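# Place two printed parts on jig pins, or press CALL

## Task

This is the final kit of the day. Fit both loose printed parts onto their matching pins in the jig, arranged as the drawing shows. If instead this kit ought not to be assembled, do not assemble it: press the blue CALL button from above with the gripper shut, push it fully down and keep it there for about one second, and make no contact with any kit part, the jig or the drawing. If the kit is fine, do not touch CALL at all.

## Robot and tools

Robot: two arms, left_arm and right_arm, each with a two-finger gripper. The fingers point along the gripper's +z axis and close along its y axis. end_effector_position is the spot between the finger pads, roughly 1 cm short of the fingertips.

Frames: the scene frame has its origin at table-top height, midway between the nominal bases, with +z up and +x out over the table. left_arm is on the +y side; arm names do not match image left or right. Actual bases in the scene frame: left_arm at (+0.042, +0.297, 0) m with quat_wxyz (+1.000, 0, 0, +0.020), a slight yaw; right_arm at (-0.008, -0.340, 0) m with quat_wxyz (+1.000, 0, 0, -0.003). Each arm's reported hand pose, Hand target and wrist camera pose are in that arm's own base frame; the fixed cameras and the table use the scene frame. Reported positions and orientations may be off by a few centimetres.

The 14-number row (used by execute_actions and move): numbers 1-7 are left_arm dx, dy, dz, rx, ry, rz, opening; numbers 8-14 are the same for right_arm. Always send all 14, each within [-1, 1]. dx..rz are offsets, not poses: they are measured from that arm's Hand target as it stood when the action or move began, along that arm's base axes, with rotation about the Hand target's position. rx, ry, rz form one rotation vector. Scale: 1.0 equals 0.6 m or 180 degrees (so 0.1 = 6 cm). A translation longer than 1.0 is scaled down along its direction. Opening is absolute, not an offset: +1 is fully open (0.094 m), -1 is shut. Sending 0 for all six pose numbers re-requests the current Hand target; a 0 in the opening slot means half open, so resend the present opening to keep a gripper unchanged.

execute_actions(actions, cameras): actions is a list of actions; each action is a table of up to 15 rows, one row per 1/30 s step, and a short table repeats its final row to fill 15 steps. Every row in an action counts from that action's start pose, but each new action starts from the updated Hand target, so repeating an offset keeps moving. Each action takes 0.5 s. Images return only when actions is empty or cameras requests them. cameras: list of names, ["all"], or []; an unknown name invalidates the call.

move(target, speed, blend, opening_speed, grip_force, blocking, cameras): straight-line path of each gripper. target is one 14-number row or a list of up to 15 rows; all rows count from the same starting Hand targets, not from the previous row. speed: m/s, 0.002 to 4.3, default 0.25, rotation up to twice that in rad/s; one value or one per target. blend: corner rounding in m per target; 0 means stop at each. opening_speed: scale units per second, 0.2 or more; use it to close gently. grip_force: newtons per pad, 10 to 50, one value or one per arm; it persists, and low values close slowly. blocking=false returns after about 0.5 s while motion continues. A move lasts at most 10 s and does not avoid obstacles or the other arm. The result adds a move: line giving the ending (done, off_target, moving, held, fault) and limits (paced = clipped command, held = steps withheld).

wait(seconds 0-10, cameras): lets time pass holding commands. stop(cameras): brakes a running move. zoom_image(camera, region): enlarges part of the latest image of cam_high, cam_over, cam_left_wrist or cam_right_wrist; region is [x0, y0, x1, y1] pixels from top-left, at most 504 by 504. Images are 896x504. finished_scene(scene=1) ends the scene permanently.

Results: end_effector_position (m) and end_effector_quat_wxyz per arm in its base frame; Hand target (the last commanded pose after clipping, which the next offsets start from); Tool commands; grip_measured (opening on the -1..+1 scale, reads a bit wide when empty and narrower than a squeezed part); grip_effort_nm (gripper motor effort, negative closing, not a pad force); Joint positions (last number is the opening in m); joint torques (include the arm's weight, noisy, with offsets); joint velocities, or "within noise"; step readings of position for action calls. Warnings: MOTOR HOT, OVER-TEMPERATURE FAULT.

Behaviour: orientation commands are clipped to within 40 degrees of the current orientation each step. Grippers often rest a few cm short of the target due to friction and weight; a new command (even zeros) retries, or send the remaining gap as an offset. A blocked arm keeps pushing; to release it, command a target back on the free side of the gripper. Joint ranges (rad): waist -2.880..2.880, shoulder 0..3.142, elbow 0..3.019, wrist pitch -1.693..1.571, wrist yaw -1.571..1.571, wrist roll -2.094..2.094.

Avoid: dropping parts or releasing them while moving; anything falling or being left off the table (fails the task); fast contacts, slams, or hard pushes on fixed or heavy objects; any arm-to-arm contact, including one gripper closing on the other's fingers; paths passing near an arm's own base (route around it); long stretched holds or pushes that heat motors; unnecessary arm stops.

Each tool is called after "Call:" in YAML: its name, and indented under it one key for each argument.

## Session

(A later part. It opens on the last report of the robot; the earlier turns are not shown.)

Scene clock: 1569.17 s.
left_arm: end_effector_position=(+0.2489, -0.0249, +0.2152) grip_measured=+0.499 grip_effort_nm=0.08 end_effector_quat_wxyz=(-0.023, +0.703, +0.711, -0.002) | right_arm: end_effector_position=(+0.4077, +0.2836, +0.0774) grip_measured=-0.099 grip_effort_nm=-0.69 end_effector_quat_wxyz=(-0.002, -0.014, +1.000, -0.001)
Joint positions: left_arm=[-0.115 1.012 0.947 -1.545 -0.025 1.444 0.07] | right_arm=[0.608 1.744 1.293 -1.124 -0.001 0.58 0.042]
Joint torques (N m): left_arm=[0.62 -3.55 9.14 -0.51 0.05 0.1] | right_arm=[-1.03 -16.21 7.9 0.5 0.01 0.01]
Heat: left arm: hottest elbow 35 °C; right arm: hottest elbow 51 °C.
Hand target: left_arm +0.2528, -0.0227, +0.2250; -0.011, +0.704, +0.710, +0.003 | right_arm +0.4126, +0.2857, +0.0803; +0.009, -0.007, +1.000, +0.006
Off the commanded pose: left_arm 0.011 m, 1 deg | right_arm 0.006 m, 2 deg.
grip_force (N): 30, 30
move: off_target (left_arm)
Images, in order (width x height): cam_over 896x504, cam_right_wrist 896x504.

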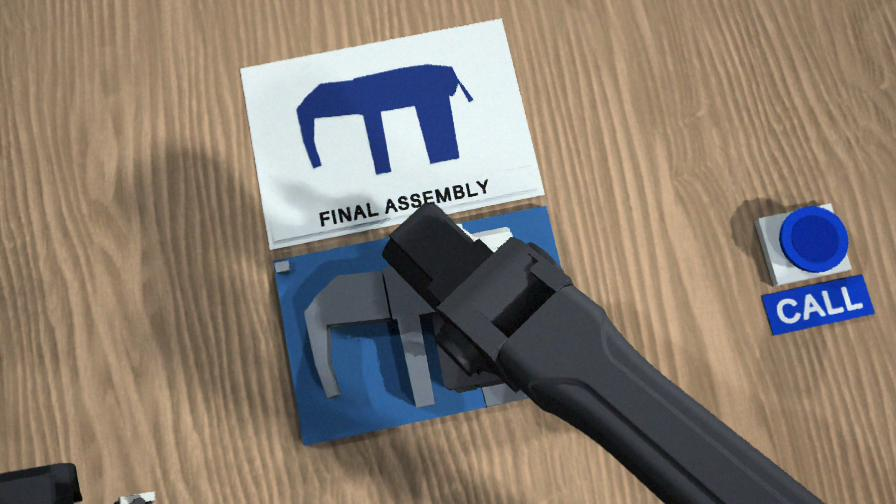

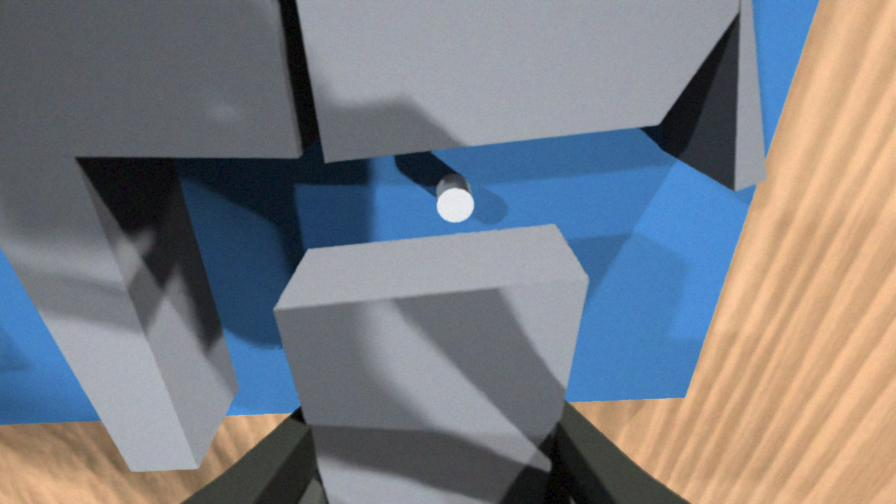

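Call:
move:
  target: [0,0,0,0,0,0,0.5, 0,-0.012,0,0,0,0,-0.35]
  speed: 0.08
  cameras: ["cam_right_wrist"]

Scene clock: 1585.83 s.
left_arm: end_effector_position=(+0.2489, -0.0249, +0.2152) grip_measured=+0.499 grip_effort_nm=0.08 end_effector_quat_wxyz=(-0.023, +0.703, +0.711, -0.002) | right_arm: end_effector_position=(+0.4036, +0.2807, +0.0727) grip_measured=-0.099 grip_effort_nm=-0.68 end_effector_quat_wxyz=(-0.007, -0.014, +1.000, -0.004)
Joint positions: left_arm=[-0.115 1.012 0.947 -1.545 -0.025 1.444 0.07] | right_arm=[0.608 1.744 1.279 -1.121 -0.001 0.58 0.042]
Joint torques (N m): left_arm=[0.85 -3.55 9.4 -0.51 0.07 0.12] | right_arm=[-1.9 -16.85 7.79 0.53 0.02 -0.11]
Heat: left arm: hottest elbow 35 °C; right arm: hottest elbow 49 °C.
Hand target: left_arm +0.2528, -0.0227, +0.2250; -0.011, +0.704, +0.710, +0.003 | right_arm +0.4126, +0.2785, +0.0803; +0.009, -0.007, +1.000, +0.006
Off the commanded pose: left_arm 0.011 m, 1 deg | right_arm 0.012 m, 2 deg.
grip_force (N): 30, 30
move: off_target (left_arm, right_arm)
Images, in order (width x height): cam_right_wrist 896x504.

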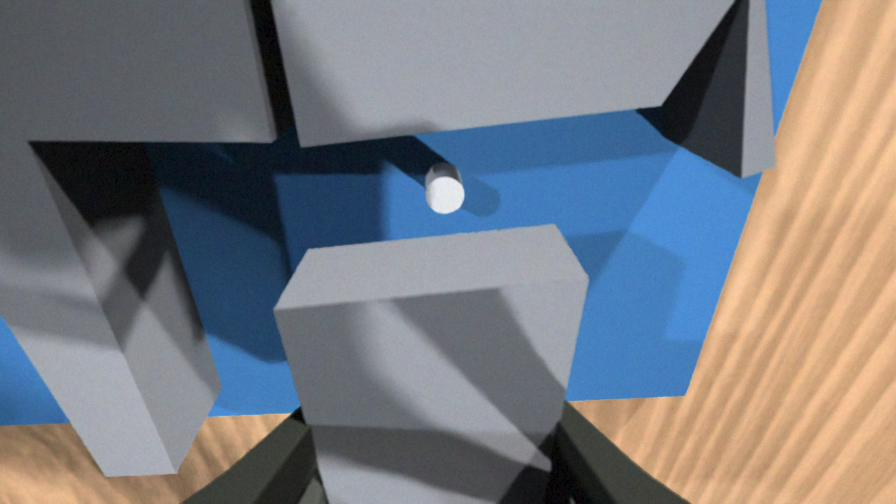

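Call:
move:
  target: [0,0,0,0,0,0,0.5, 0.008,0.002,-0.006,0,-0.0045,0,-0.35]
  speed: 0.05
  cameras: ["cam_right_wrist"]

Scene clock: 1596.73 s.
left_arm: end_effector_position=(+0.2489, -0.0249, +0.2152) grip_measured=+0.499 grip_effort_nm=0.08 end_effector_quat_wxyz=(-0.023, +0.703, +0.711, -0.002) | right_arm: end_effector_position=(+0.4076, +0.2836, +0.0727) grip_measured=-0.099 grip_effort_nm=-0.69 end_effector_quat_wxyz=(+0.002, -0.014, +1.000, +0.002)
Joint positions: left_arm=[-0.115 1.012 0.947 -1.545 -0.025 1.444 0.07] | right_arm=[0.608 1.744 1.279 -1.101 -0.001 0.58 0.042]
Joint torques (N m): left_arm=[0.62 -2.9 9.22 -0.5 0.07 0.13] | right_arm=[-2.02 -16.15 7.88 0.55 0.31 -0.11]
Heat: left arm: hottest elbow 35 °C; right arm: hottest elbow 47 °C.
Hand target: left_arm +0.2528, -0.0227, +0.2250; -0.011, +0.704, +0.710, +0.003 | right_arm +0.4174, +0.2797, +0.0767; +0.016, -0.007, +1.000, +0.006
Off the commanded pose: left_arm 0.011 m, 1 deg | right_arm 0.011 m, 2 deg.
grip_force (N): 30, 30
move: off_target (left_arm, right_arm)
Images, in order (width x height): cam_right_wrist 896x504.

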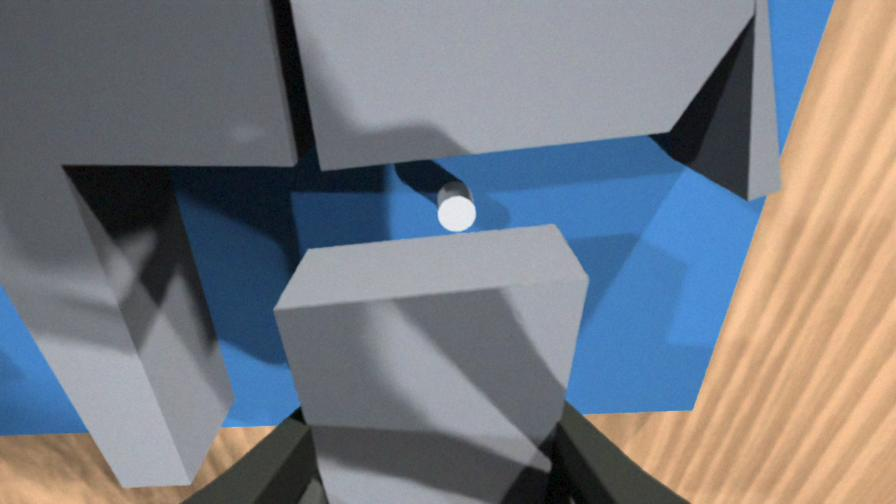

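Call:
move:
  target: [0,0,0,0,0,0,0.5, 0.001,-0.005,-0.018,0,0,0,-0.35]
  speed: 0.05
  cameras: ["cam_over","cam_right_wrist"]

Scene clock: 1601.87 s.
left_arm: end_effector_position=(+0.2489, -0.0249, +0.2152) grip_measured=+0.499 grip_effort_nm=0.08 end_effector_quat_wxyz=(-0.023, +0.703, +0.711, -0.002) | right_arm: end_effector_position=(+0.4096, +0.2803, +0.0670) grip_measured=-0.099 grip_effort_nm=-0.69 end_effector_quat_wxyz=(+0.006, -0.010, +1.000, +0.005)
Joint positions: left_arm=[-0.115 1.012 0.947 -1.545 -0.025 1.444 0.07] | right_arm=[0.601 1.744 1.262 -1.074 -0.001 0.58 0.042]
Joint torques (N m): left_arm=[0.15 -4.48 9.35 -0.58 0.09 0.11] | right_arm=[-2.02 -15.21 7.73 0.54 0.29 -0.12]
Heat: left arm: hottest elbow 35 °C; right arm: hottest elbow 47 °C.
Hand target: left_arm +0.2528, -0.0227, +0.2250; -0.011, +0.704, +0.710, +0.003 | right_arm +0.4180, +0.2767, +0.0659; +0.016, -0.007, +1.000, +0.006
Off the commanded pose: left_arm 0.011 m, 1 deg | right_arm 0.009 m, 1 deg.
grip_force (N): 30, 30
move: off_target (left_arm)
Images, in order (width x height): cam_over 896x504, cam_right_wrist 896x504.

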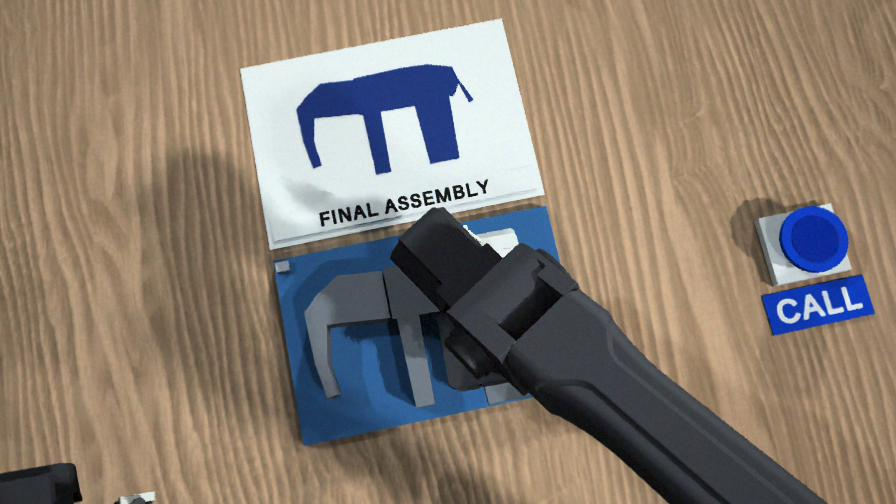

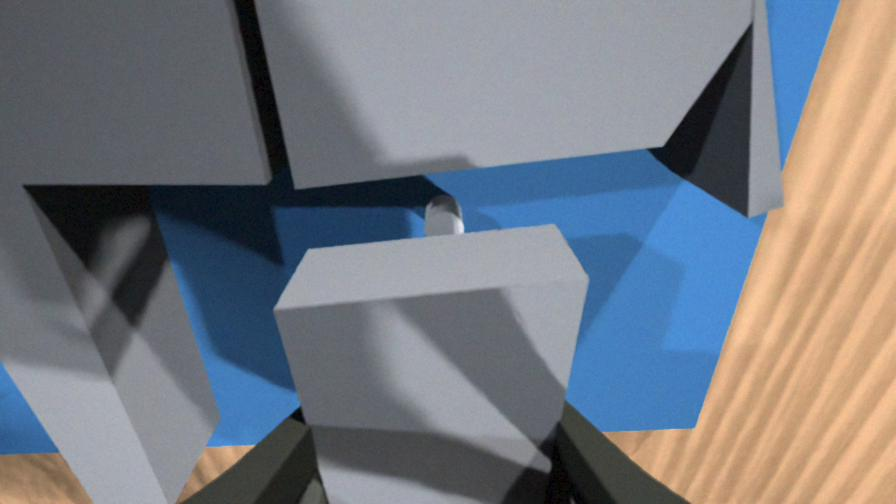

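Call:
move:
  target: [0,0,0,0,0,0,0.5, -0.001,0,-0.018,0,0.004,0,-0.35]
  speed: 0.05
  cameras: ["cam_over","cam_right_wrist"]

Call:
zoom_image:
  camera: "cam_over"
  region: [380, 250, 580, 430]

Scene clock: 1609.93 s.
left_arm: end_effector_position=(+0.2489, -0.0249, +0.2152) grip_measured=+0.499 grip_effort_nm=0.08 end_effector_quat_wxyz=(-0.023, +0.703, +0.711, -0.002) | right_arm: end_effector_position=(+0.4090, +0.2799, +0.0586) grip_measured=-0.099 grip_effort_nm=-0.69 end_effector_quat_wxyz=(+0.004, -0.010, +1.000, +0.003)
Joint positions: left_arm=[-0.115 1.012 0.947 -1.545 -0.025 1.444 0.07] | right_arm=[0.601 1.756 1.255 -1.06 -0.001 0.58 0.042]
Joint torques (N m): left_arm=[0.09 -3.37 9.37 -0.79 0.09 -0.03] | right_arm=[-2.02 -14.8 7.73 0.55 0.02 -0.12]
Heat: left arm: hottest elbow 35 °C; right arm: hottest elbow 46 °C.
Hand target: left_arm +0.2528, -0.0227, +0.2250; -0.011, +0.704, +0.710, +0.003 | right_arm +0.4174, +0.2767, +0.0551; +0.010, -0.007, +1.000, +0.006
Off the commanded pose: left_arm 0.011 m, 1 deg | right_arm 0.010 m, 1 deg.
grip_force (N): 30, 30
move: off_target (left_arm)
Images, in order (width x height): cam_over 896x504, cam_right_wrist 896x504.

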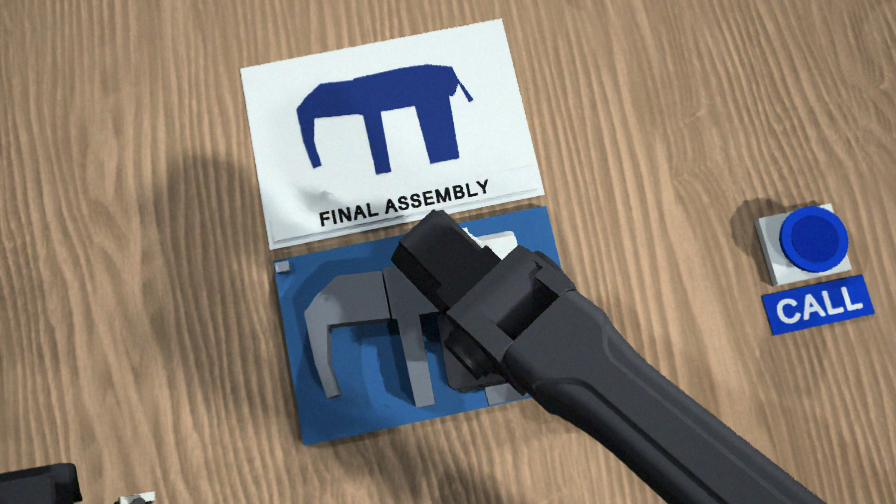

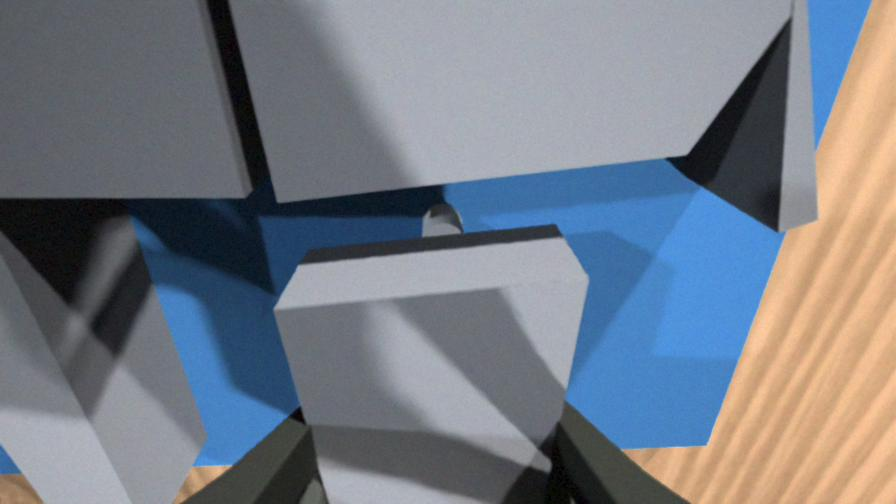

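Scaled by 2.520 from the camera's 896x504 image, which has a finer 1280x720 frame.

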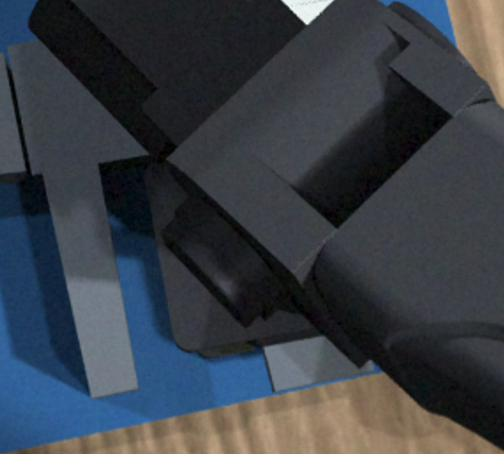

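Call:
zoom_image:
  camera: "cam_over"
  region: [280, 50, 500, 190]

Call:
zoom_image:
  camera: "cam_over"
  region: [280, 260, 570, 450]

Scaled by 2.291 from the camera's 896x504 image, which has a finer 1280x720 frame.

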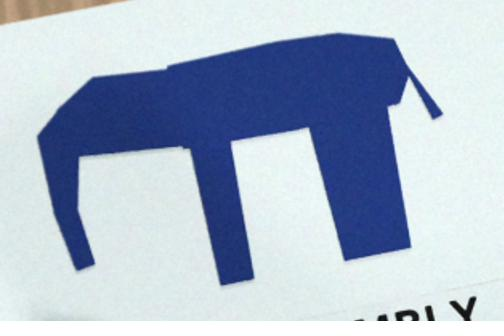

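Scaled by 1.738 from the camera's 896x504 image, which has a finer 1280x720 frame.

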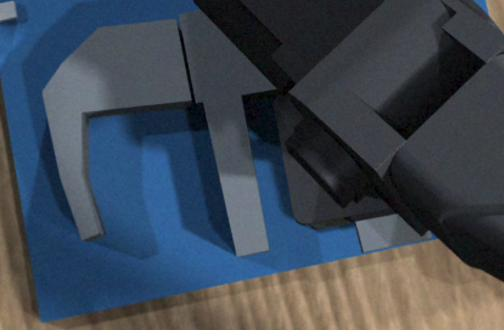

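Call:
move:
  target:
    - [0,0,0,0,0,0,0.5, -0.01,0,0.06,0,0,0,-0.35]
    - [0,0,0,0,0,0,0.5, -0.05,-0.35,0.07,0,0,0,-0.35]
  speed: 0.15
  cameras: ["cam_over","cam_high","cam_right_wrist"]

Call:
zoom_image:
  camera: "cam_over"
  region: [280, 220, 580, 440]

Scene clock: 1670.17 s.
left_arm: end_effector_position=(+0.2489, -0.0249, +0.2152) grip_measured=+0.499 grip_effort_nm=0.08 end_effector_quat_wxyz=(-0.023, +0.703, +0.711, -0.002) | right_arm: end_effector_position=(+0.3822, +0.0652, +0.0840) grip_measured=-0.099 grip_effort_nm=-0.68 end_effector_quat_wxyz=(-0.015, -0.001, +1.000, -0.002)
Joint positions: left_arm=[-0.115 1.012 0.947 -1.545 -0.025 1.444 0.07] | right_arm=[0.17 1.491 0.995 -1.106 -0.001 0.167 0.042]
Joint torques (N m): left_arm=[0.85 -3.02 9.26 -0.5 0.12 0.11] | right_arm=[-1.55 -13.98 7.61 0.39 -0.02 -0.14]
Heat: left arm: hottest elbow 36 °C; right arm: hottest elbow 45 °C.
Hand target: left_arm +0.2528, -0.0227, +0.2250; -0.011, +0.704, +0.710, +0.003 | right_arm +0.3874, +0.0667, +0.0971; +0.010, -0.007, +1.000, +0.006
Off the commanded pose: left_arm 0.011 m, 1 deg | right_arm 0.014 m, 3 deg.
grip_force (N): 30, 30
move: off_target (left_arm, right_arm)
Images, in order (width x height): cam_high 896x504, cam_over 896x504, cam_right_wrist 896x504.

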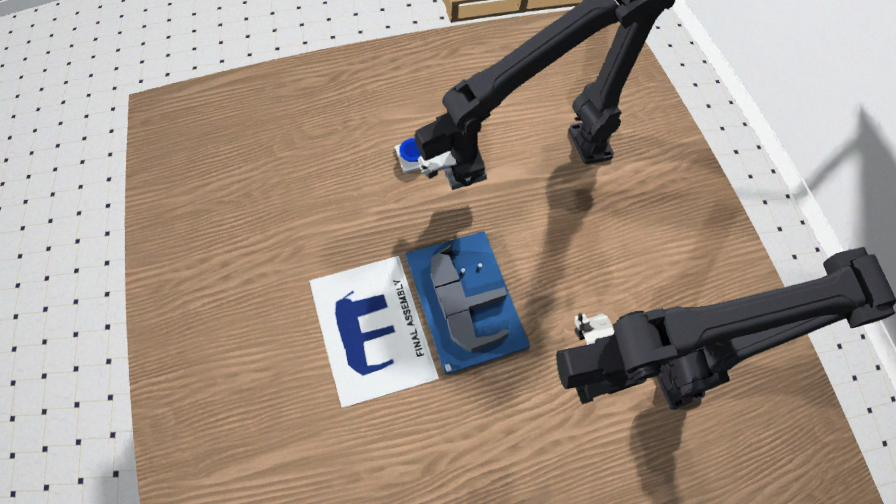

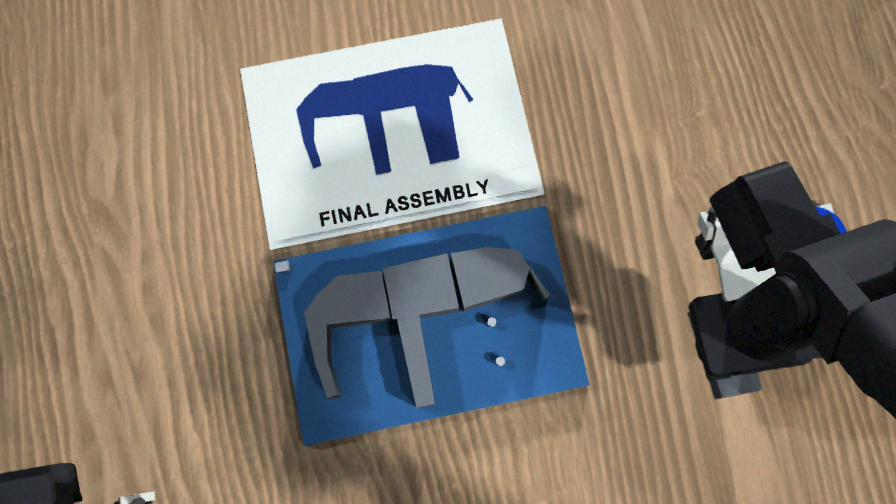

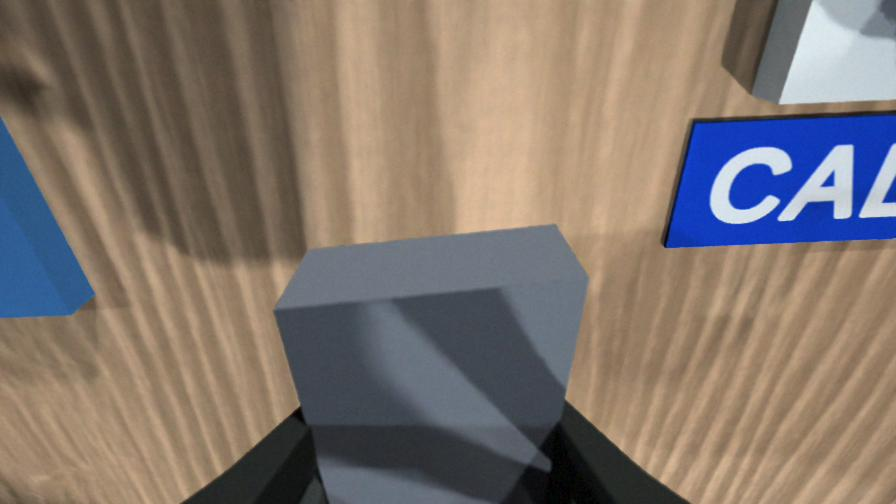

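Scaled by 1.680 from the camera's 896x504 image, which has a finer 1280x720 frame.

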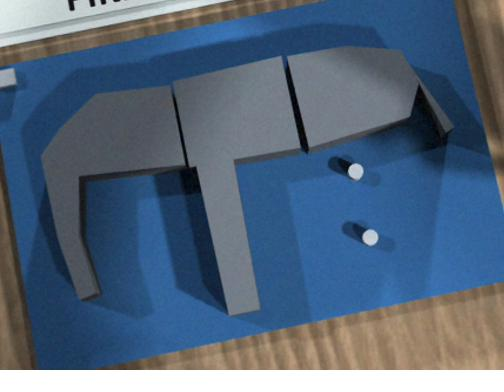

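Call:
zoom_image:
  camera: "cam_over"
  region: [430, 230, 560, 330]

Call:
zoom_image:
  camera: "cam_over"
  region: [390, 55, 480, 125]

Scaled by 3.877 from the camera's 896x504 image, which has a finer 1280x720 frame.

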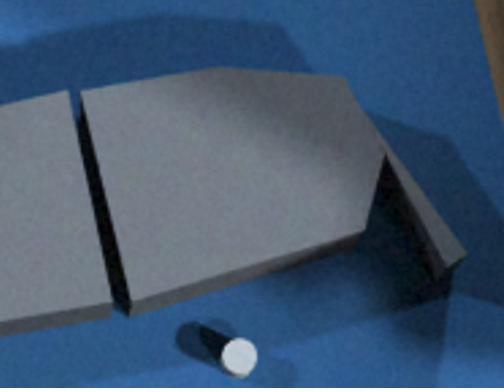

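Scaled by 5.600 from the camera's 896x504 image, which has a finer 1280x720 frame.

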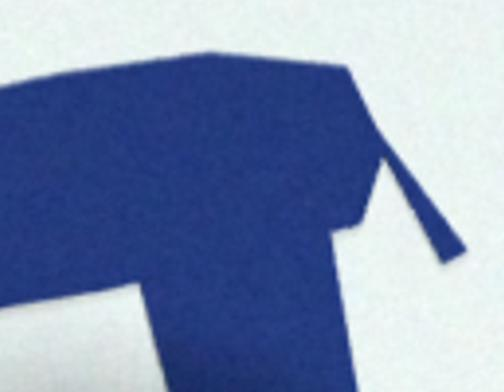

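Call:
move:
  target:
    - [0,0,0,0,0,0,0.5, 0.02,0,0.03,0,0,0,-0.35]
    - [0,0,0,0,0,0,0.5, 0.05,0.215,0.025,0,0,0.004,-0.35]
    - [0,0,0,0,0,0,0.5, 0.04,0.215,-0.02,0,0,0.004,-0.35]
  speed: 0.12
  cameras: ["cam_over","cam_right_wrist"]

Call:
zoom_image:
  camera: "cam_over"
  region: [390, 300, 560, 420]

Scene clock: 1730.67 s.
left_arm: end_effector_position=(+0.2489, -0.0249, +0.2152) grip_measured=+0.499 grip_effort_nm=0.08 end_effector_quat_wxyz=(-0.023, +0.703, +0.711, -0.002) | right_arm: end_effector_position=(+0.4034, +0.1892, +0.0842) grip_measured=-0.099 grip_effort_nm=-0.69 end_effector_quat_wxyz=(-0.003, -0.015, +1.000, +0.005)
Joint positions: left_arm=[-0.115 1.012 0.947 -1.545 -0.025 1.444 0.07] | right_arm=[0.435 1.613 1.141 -1.1 -0.012 0.405 0.042]
Joint torques (N m): left_arm=[0.91 -3.72 9.28 -0.77 0.02 0.12] | right_arm=[-0.44 -12.45 8.84 0.53 0.29 0.01]
Heat: left arm: hottest elbow 36 °C; right arm: hottest elbow 46 °C.
Hand target: left_arm +0.2528, -0.0227, +0.2250; -0.011, +0.704, +0.710, +0.003 | right_arm +0.4114, +0.1957, +0.0851; +0.010, -0.013, +1.000, +0.006
Off the commanded pose: left_arm 0.011 m, 1 deg | right_arm 0.010 m, 1 deg.
grip_force (N): 30, 30
move: off_target (left_arm)
Images, in order (width x height): cam_over 896x504, cam_right_wrist 896x504.

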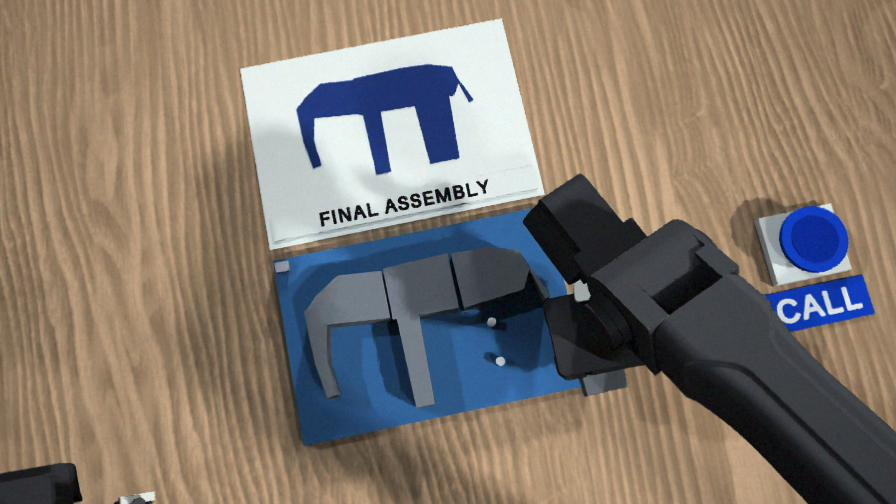

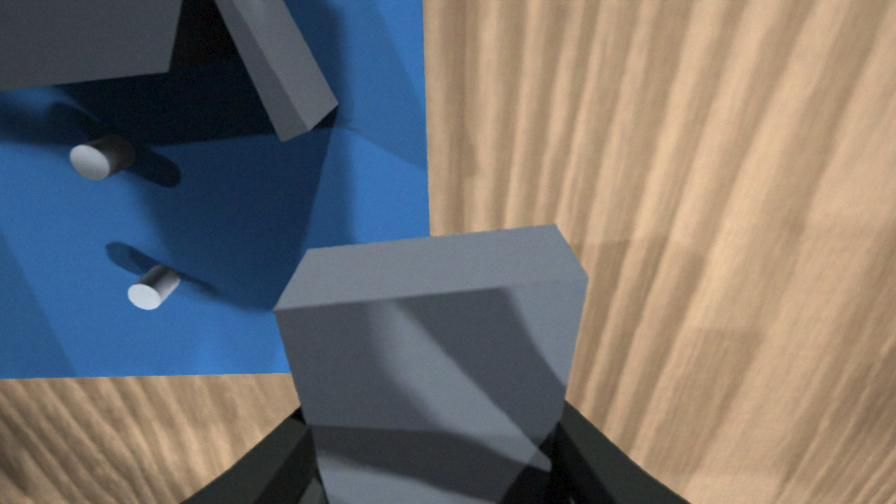

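Scaled by 2.965 from the camera's 896x504 image, which has a finer 1280x720 frame.

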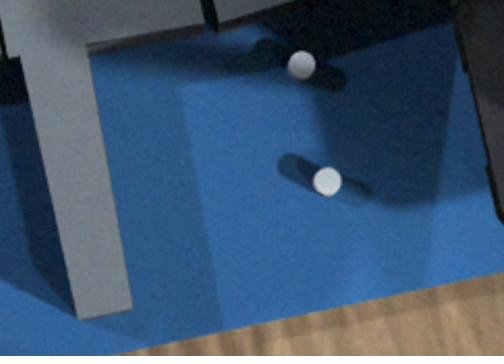

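Call:
move:
  target: [0,0,0,0,0,0,0.5, 0.029,0.15,0.0,0,-0.004,-0.002,-0.35]
  speed: 0.1
  cameras: ["cam_over","cam_right_wrist"]

Call:
zoom_image:
  camera: "cam_over"
  region: [390, 300, 560, 420]

Scene clock: 1736.87 s.
left_arm: end_effector_position=(+0.2489, -0.0249, +0.2152) grip_measured=+0.499 grip_effort_nm=0.08 end_effector_quat_wxyz=(-0.023, +0.703, +0.711, -0.002) | right_arm: end_effector_position=(+0.4068, +0.2711, +0.0668) grip_measured=-0.099 grip_effort_nm=-0.68 end_effector_quat_wxyz=(-0.007, -0.015, +1.000, -0.004)
Joint positions: left_arm=[-0.115 1.012 0.947 -1.545 -0.025 1.444 0.07] | right_arm=[0.588 1.745 1.264 -1.106 -0.001 0.559 0.042]
Joint torques (N m): left_arm=[-0.32 -2.61 9.2 -0.53 0.09 0.04] | right_arm=[-0.79 -14.68 13.76 -0.38 0.31 0.02]
Heat: left arm: hottest elbow 36 °C; right arm: hottest elbow 47 °C.
Hand target: left_arm +0.2528, -0.0227, +0.2250; -0.011, +0.704, +0.710, +0.003 | right_arm +0.4288, +0.2857, +0.0851; +0.016, -0.010, +1.000, +0.006
Off the commanded pose: left_arm 0.011 m, 1 deg | right_arm 0.032 m, 3 deg.
grip_force (N): 30, 30
move: off_target (left_arm, right_arm)
Images, in order (width x height): cam_over 896x504, cam_right_wrist 896x504.

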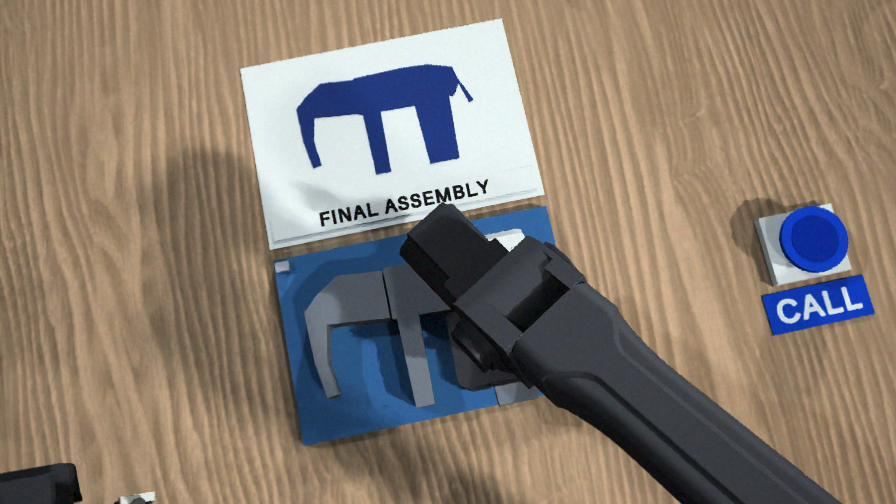

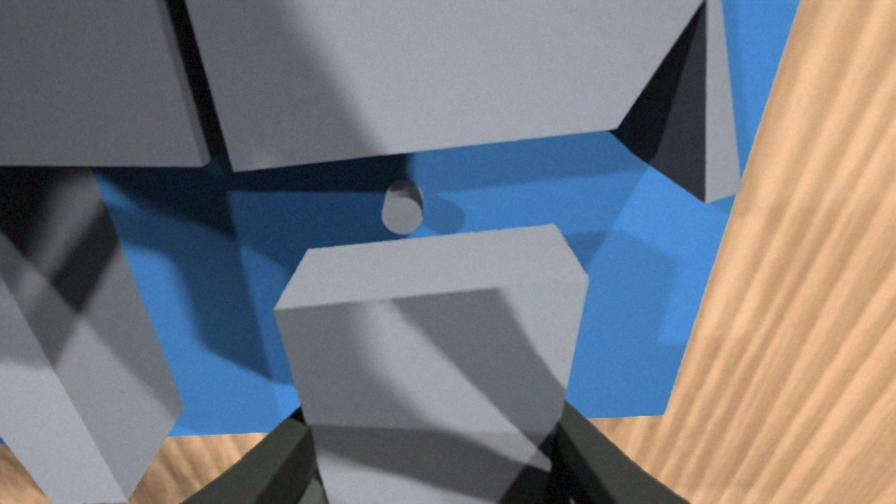

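Scaled by 2.965 from the camera's 896x504 image, which has a finer 1280x720 frame.

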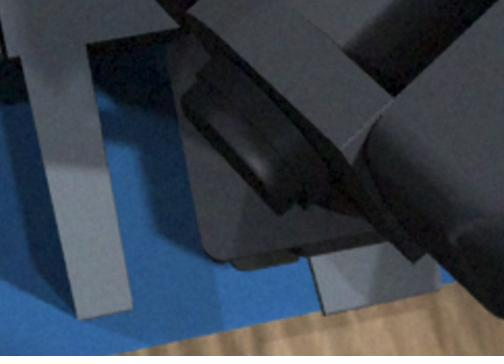

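Call:
move:
  target: [0,0,0,0,0,0,0.5, 0.02,0.012,0.015,0,-0.002,0,-0.35]
  speed: 0.08
  cameras: ["cam_over","cam_right_wrist"]

Call:
zoom_image:
  camera: "cam_over"
  region: [390, 300, 560, 420]

Scene clock: 1749.77 s.
left_arm: end_effector_position=(+0.2489, -0.0249, +0.2152) grip_measured=+0.499 grip_effort_nm=0.08 end_effector_quat_wxyz=(-0.023, +0.703, +0.711, -0.002) | right_arm: end_effector_position=(+0.4193, +0.2788, +0.0761) grip_measured=-0.099 grip_effort_nm=-0.69 end_effector_quat_wxyz=(-0.004, -0.015, +1.000, -0.004)
Joint positions: left_arm=[-0.115 1.012 0.947 -1.545 -0.025 1.444 0.07] | right_arm=[0.588 1.765 1.319 -1.135 0.002 0.559 0.042]
Joint torques (N m): left_arm=[0.32 -3.9 9.31 -0.54 0.02 0.07] | right_arm=[-0.79 -15.03 13.87 -0.39 0.31 0.01]
Heat: left arm: hottest elbow 36 °C; right arm: hottest elbow 49 °C.
Hand target: left_arm +0.2528, -0.0227, +0.2250; -0.011, +0.704, +0.710, +0.003 | right_arm +0.4408, +0.2929, +0.0941; +0.019, -0.010, +1.000, +0.006
Off the commanded pose: left_arm 0.011 m, 1 deg | right_arm 0.031 m, 3 deg.
grip_force (N): 30, 30
move: off_target (left_arm, right_arm)
Images, in order (width x height): cam_over 896x504, cam_right_wrist 896x504.

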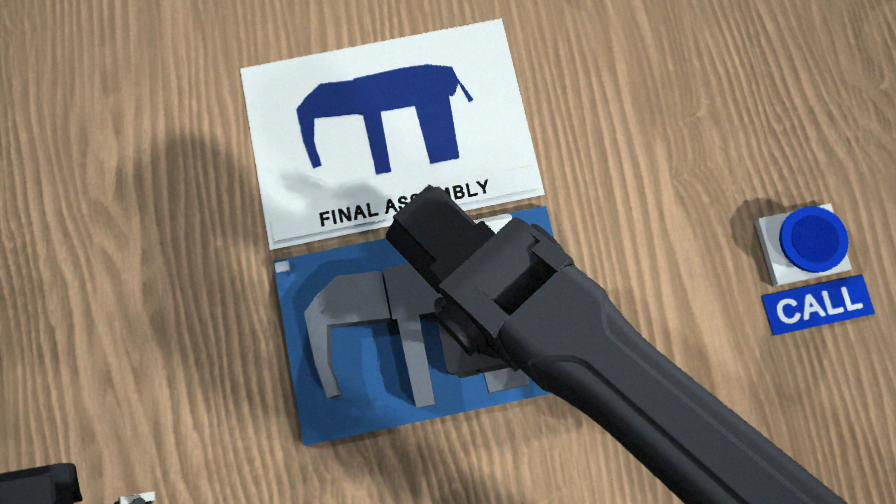

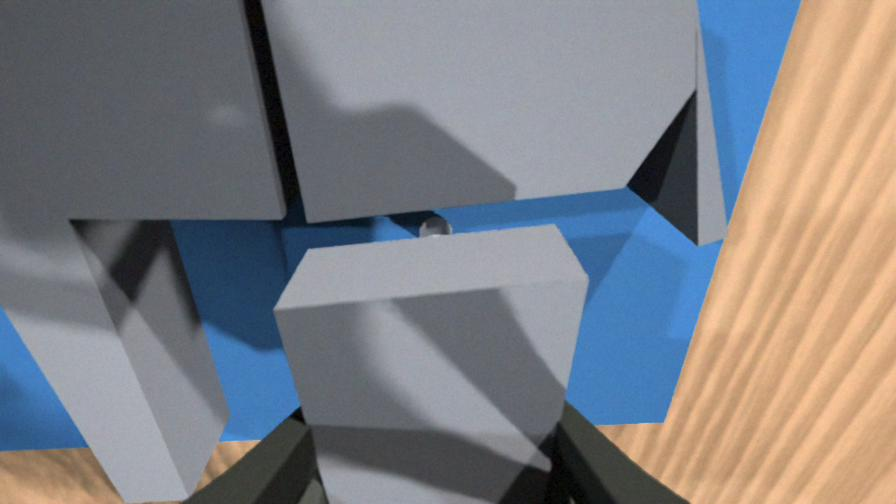

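Scaled by 2.965 from the camera's 896x504 image, which has a finer 1280x720 frame.

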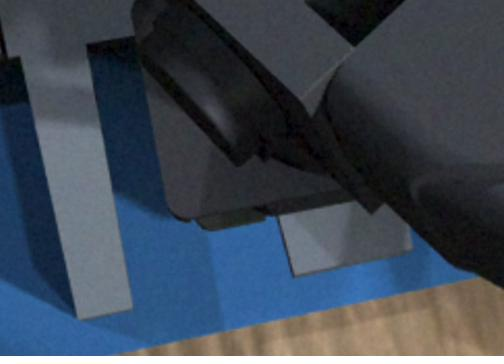

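Call:
move:
  target: [0,0,0,0,0,0,0.5, 0.003,0,-0.03,0,-0.002,0,-0.35]
  speed: 0.05
  cameras: ["cam_over","cam_right_wrist"]

Call:
zoom_image:
  camera: "cam_over"
  region: [390, 300, 560, 420]

Scene clock: 1759.73 s.
left_arm: end_effector_position=(+0.2489, -0.0249, +0.2152) grip_measured=+0.499 grip_effort_nm=0.08 end_effector_quat_wxyz=(-0.023, +0.703, +0.711, -0.002) | right_arm: end_effector_position=(+0.4230, +0.2806, +0.0656) grip_measured=-0.099 grip_effort_nm=-0.69 end_effector_quat_wxyz=(-0.003, -0.015, +1.000, -0.005)
Joint positions: left_arm=[-0.115 1.012 0.947 -1.545 -0.025 1.444 0.07] | right_arm=[0.588 1.787 1.319 -1.114 0.005 0.559 0.042]
Joint torques (N m): left_arm=[1.14 -2.84 9.31 -0.72 0.01 0.08] | right_arm=[-0.85 -15.44 11.74 0.51 0.33 0]
Heat: left arm: hottest elbow 36 °C; right arm: hottest elbow 50 °C.
Hand target: left_arm +0.2528, -0.0227, +0.2250; -0.011, +0.704, +0.710, +0.003 | right_arm +0.4426, +0.2929, +0.0761; +0.022, -0.010, +1.000, +0.006
Off the commanded pose: left_arm 0.011 m, 1 deg | right_arm 0.025 m, 3 deg.
grip_force (N): 30, 30
move: off_target (left_arm, right_arm)
Images, in order (width x height): cam_over 896x504, cam_right_wrist 896x504.

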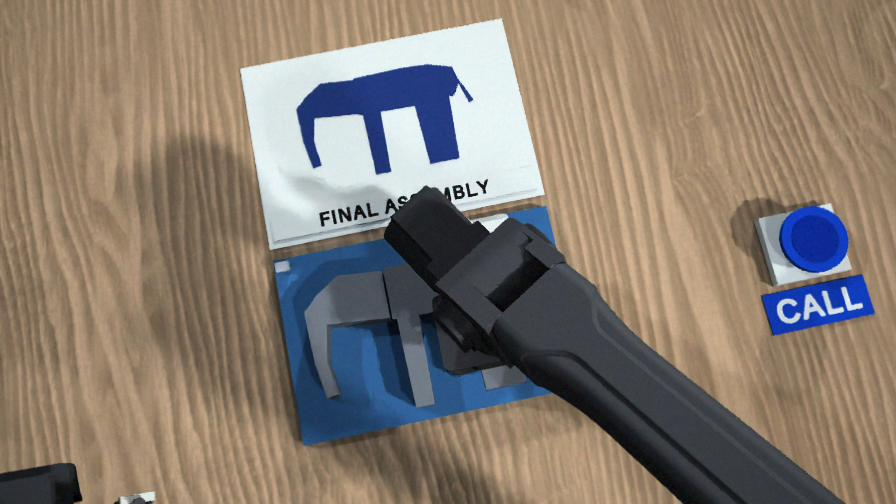

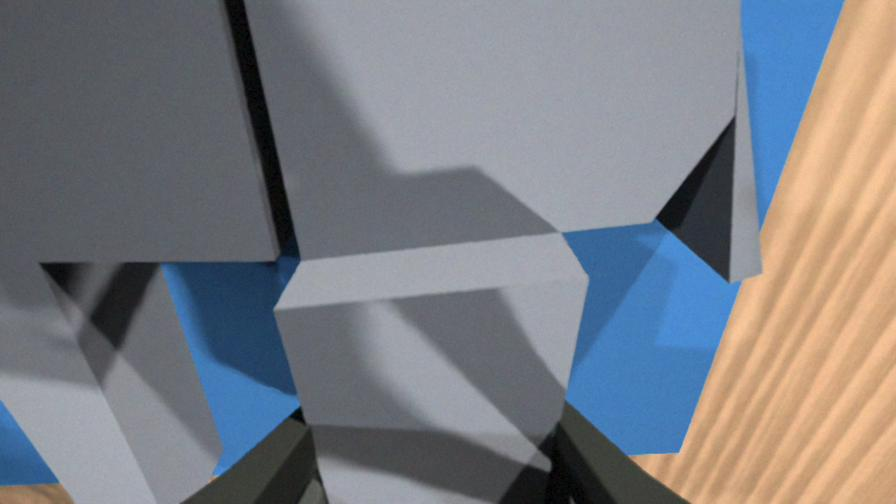

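Scaled by 2.965 from the camera's 896x504 image, which has a finer 1280x720 frame.

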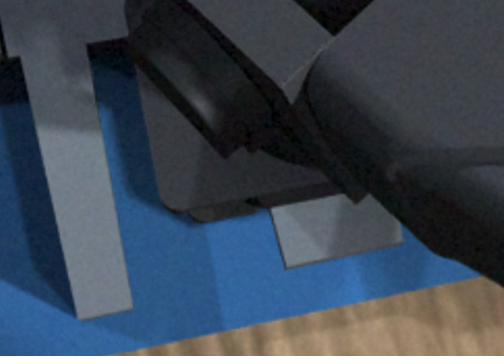

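Call:
move:
  target: [0,0,0,0,0,0,0.5, -0.010,-0.011,0.0,0,0.003,0,-0.35]
  speed: 0.05
  cameras: ["cam_over","cam_right_wrist"]

Call:
zoom_image:
  camera: "cam_over"
  region: [390, 300, 560, 420]

Scene clock: 1767.93 s.
left_arm: end_effector_position=(+0.2489, -0.0249, +0.2152) grip_measured=+0.499 grip_effort_nm=0.08 end_effector_quat_wxyz=(-0.023, +0.703, +0.711, -0.002) | right_arm: end_effector_position=(+0.4230, +0.2806, +0.0656) grip_measured=-0.099 grip_effort_nm=-0.68 end_effector_quat_wxyz=(-0.003, -0.015, +1.000, -0.005)
Joint positions: left_arm=[-0.115 1.012 0.947 -1.545 -0.025 1.444 0.07] | right_arm=[0.588 1.787 1.319 -1.114 0.005 0.559 0.042]
Joint torques (N m): left_arm=[0.56 -3.25 9.16 -0.34 0.1 0.11] | right_arm=[-1.32 -16.79 9.8 0.49 0.1 -0.06]
Heat: left arm: hottest elbow 36 °C; right arm: hottest elbow 50 °C.
Hand target: left_arm +0.2528, -0.0227, +0.2250; -0.011, +0.704, +0.710, +0.003 | right_arm +0.4366, +0.2863, +0.0761; +0.017, -0.010, +1.000, +0.006
Off the commanded pose: left_arm 0.011 m, 1 deg | right_arm 0.018 m, 3 deg.
grip_force (N): 30, 30
move: off_target (left_arm, right_arm)
Images, in order (width x height): cam_over 896x504, cam_right_wrist 896x504.

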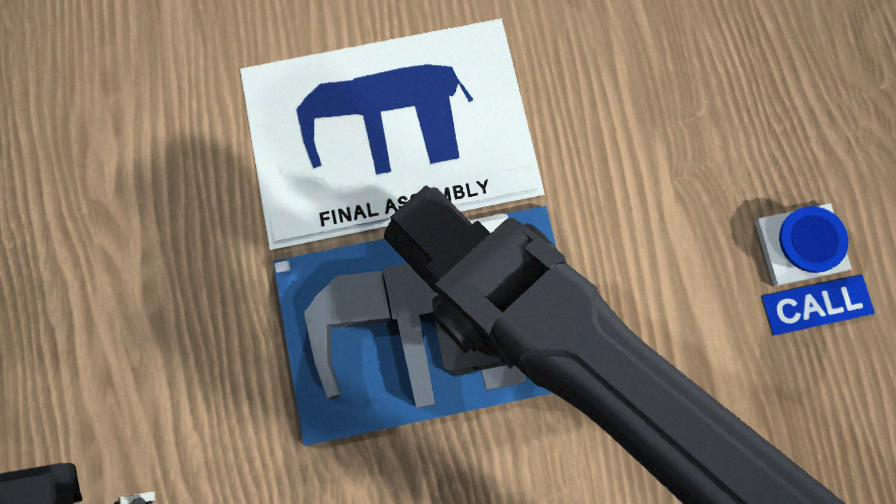

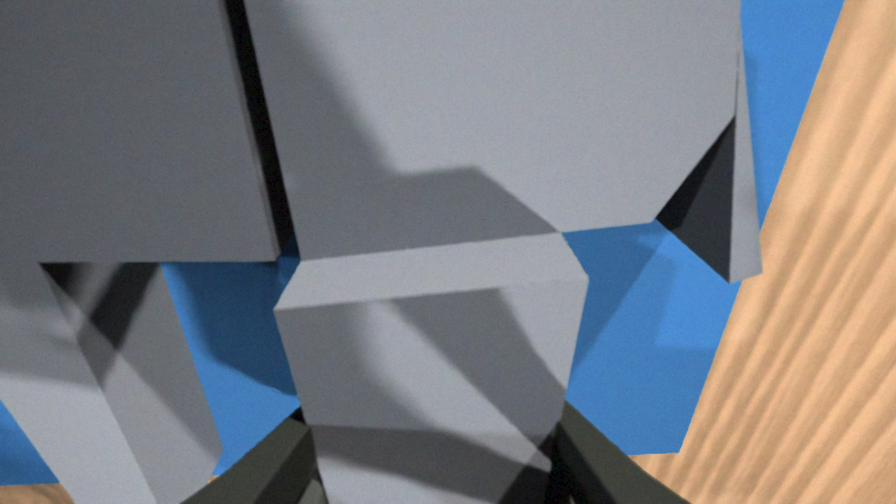

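Scaled by 2.965 from the camera's 896x504 image, which has a finer 1280x720 frame.

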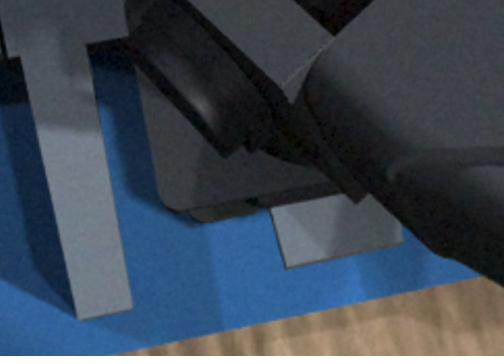

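Stuck; push more.

Call:
move:
  target: [0,0,0,0,0,0,0.5, -0.014,-0.009,0.0,0,0.003,0,-0.35]
  speed: 0.05
  cameras: ["cam_over","cam_right_wrist"]

Call:
zoom_image:
  camera: "cam_over"
  region: [390, 300, 560, 420]

Scene clock: 1774.53 s.
left_arm: end_effector_position=(+0.2489, -0.0249, +0.2152) grip_measured=+0.499 grip_effort_nm=0.08 end_effector_quat_wxyz=(-0.023, +0.703, +0.711, -0.002) | right_arm: end_effector_position=(+0.4227, +0.2811, +0.0656) grip_measured=-0.099 grip_effort_nm=-0.68 end_effector_quat_wxyz=(-0.004, -0.015, +1.000, -0.004)
Joint positions: left_arm=[-0.115 1.012 0.947 -1.545 -0.025 1.444 0.07] | right_arm=[0.588 1.787 1.319 -1.114 0.002 0.559 0.042]
Joint torques (N m): left_arm=[0.56 -3.25 9.26 -0.46 0.11 0.09] | right_arm=[-1.49 -18.37 7.41 0.47 0.02 -0.08]
Heat: left arm: hottest elbow 36 °C; right arm: hottest elbow 50 °C.
Hand target: left_arm +0.2528, -0.0227, +0.2250; -0.011, +0.704, +0.710, +0.003 | right_arm +0.4282, +0.2809, +0.0761; +0.013, -0.010, +1.000, +0.006
Off the commanded pose: left_arm 0.011 m, 1 deg | right_arm 0.012 m, 2 deg.
grip_force (N): 30, 30
move: off_target (left_arm, right_arm)
Images, in order (width x height): cam_over 896x504, cam_right_wrist 896x504.

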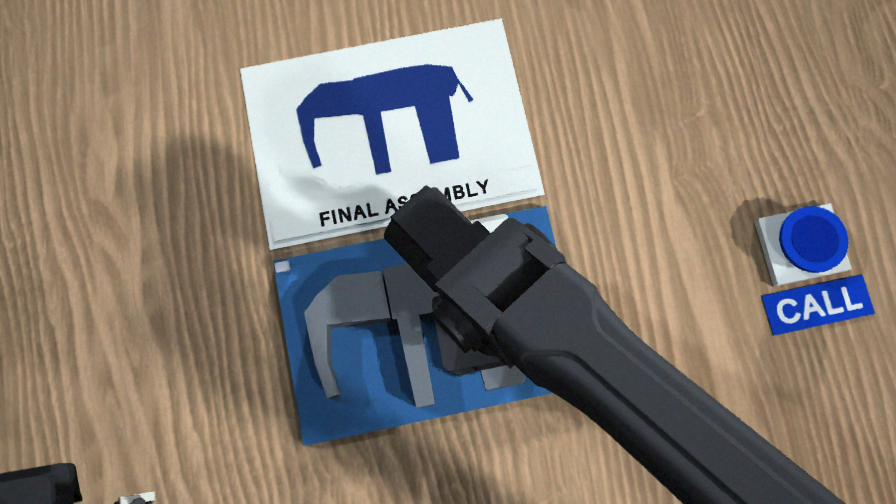

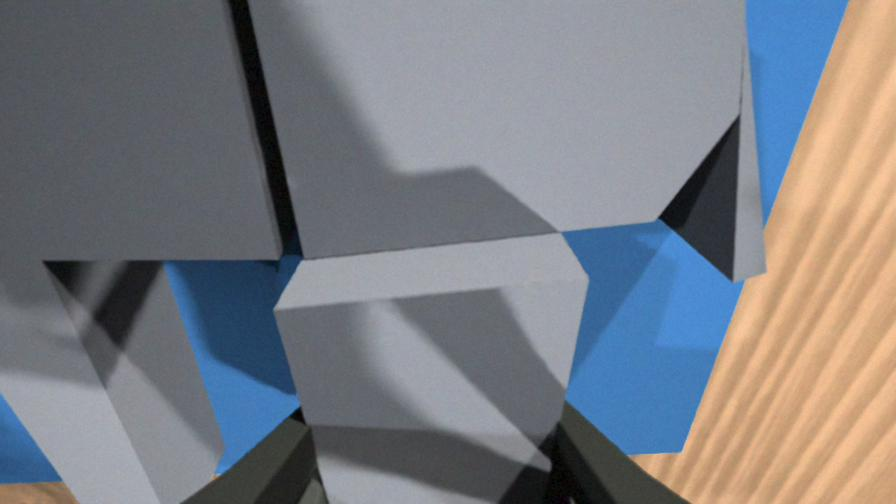

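Scaled by 2.965 from the camera's 896x504 image, which has a finer 1280x720 frame.

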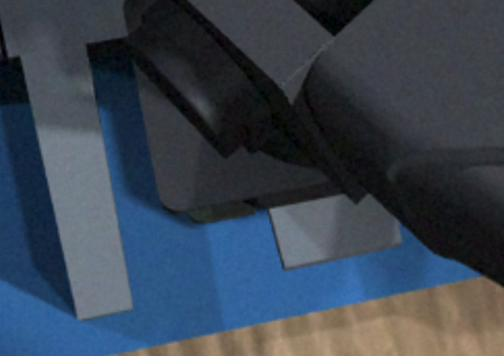

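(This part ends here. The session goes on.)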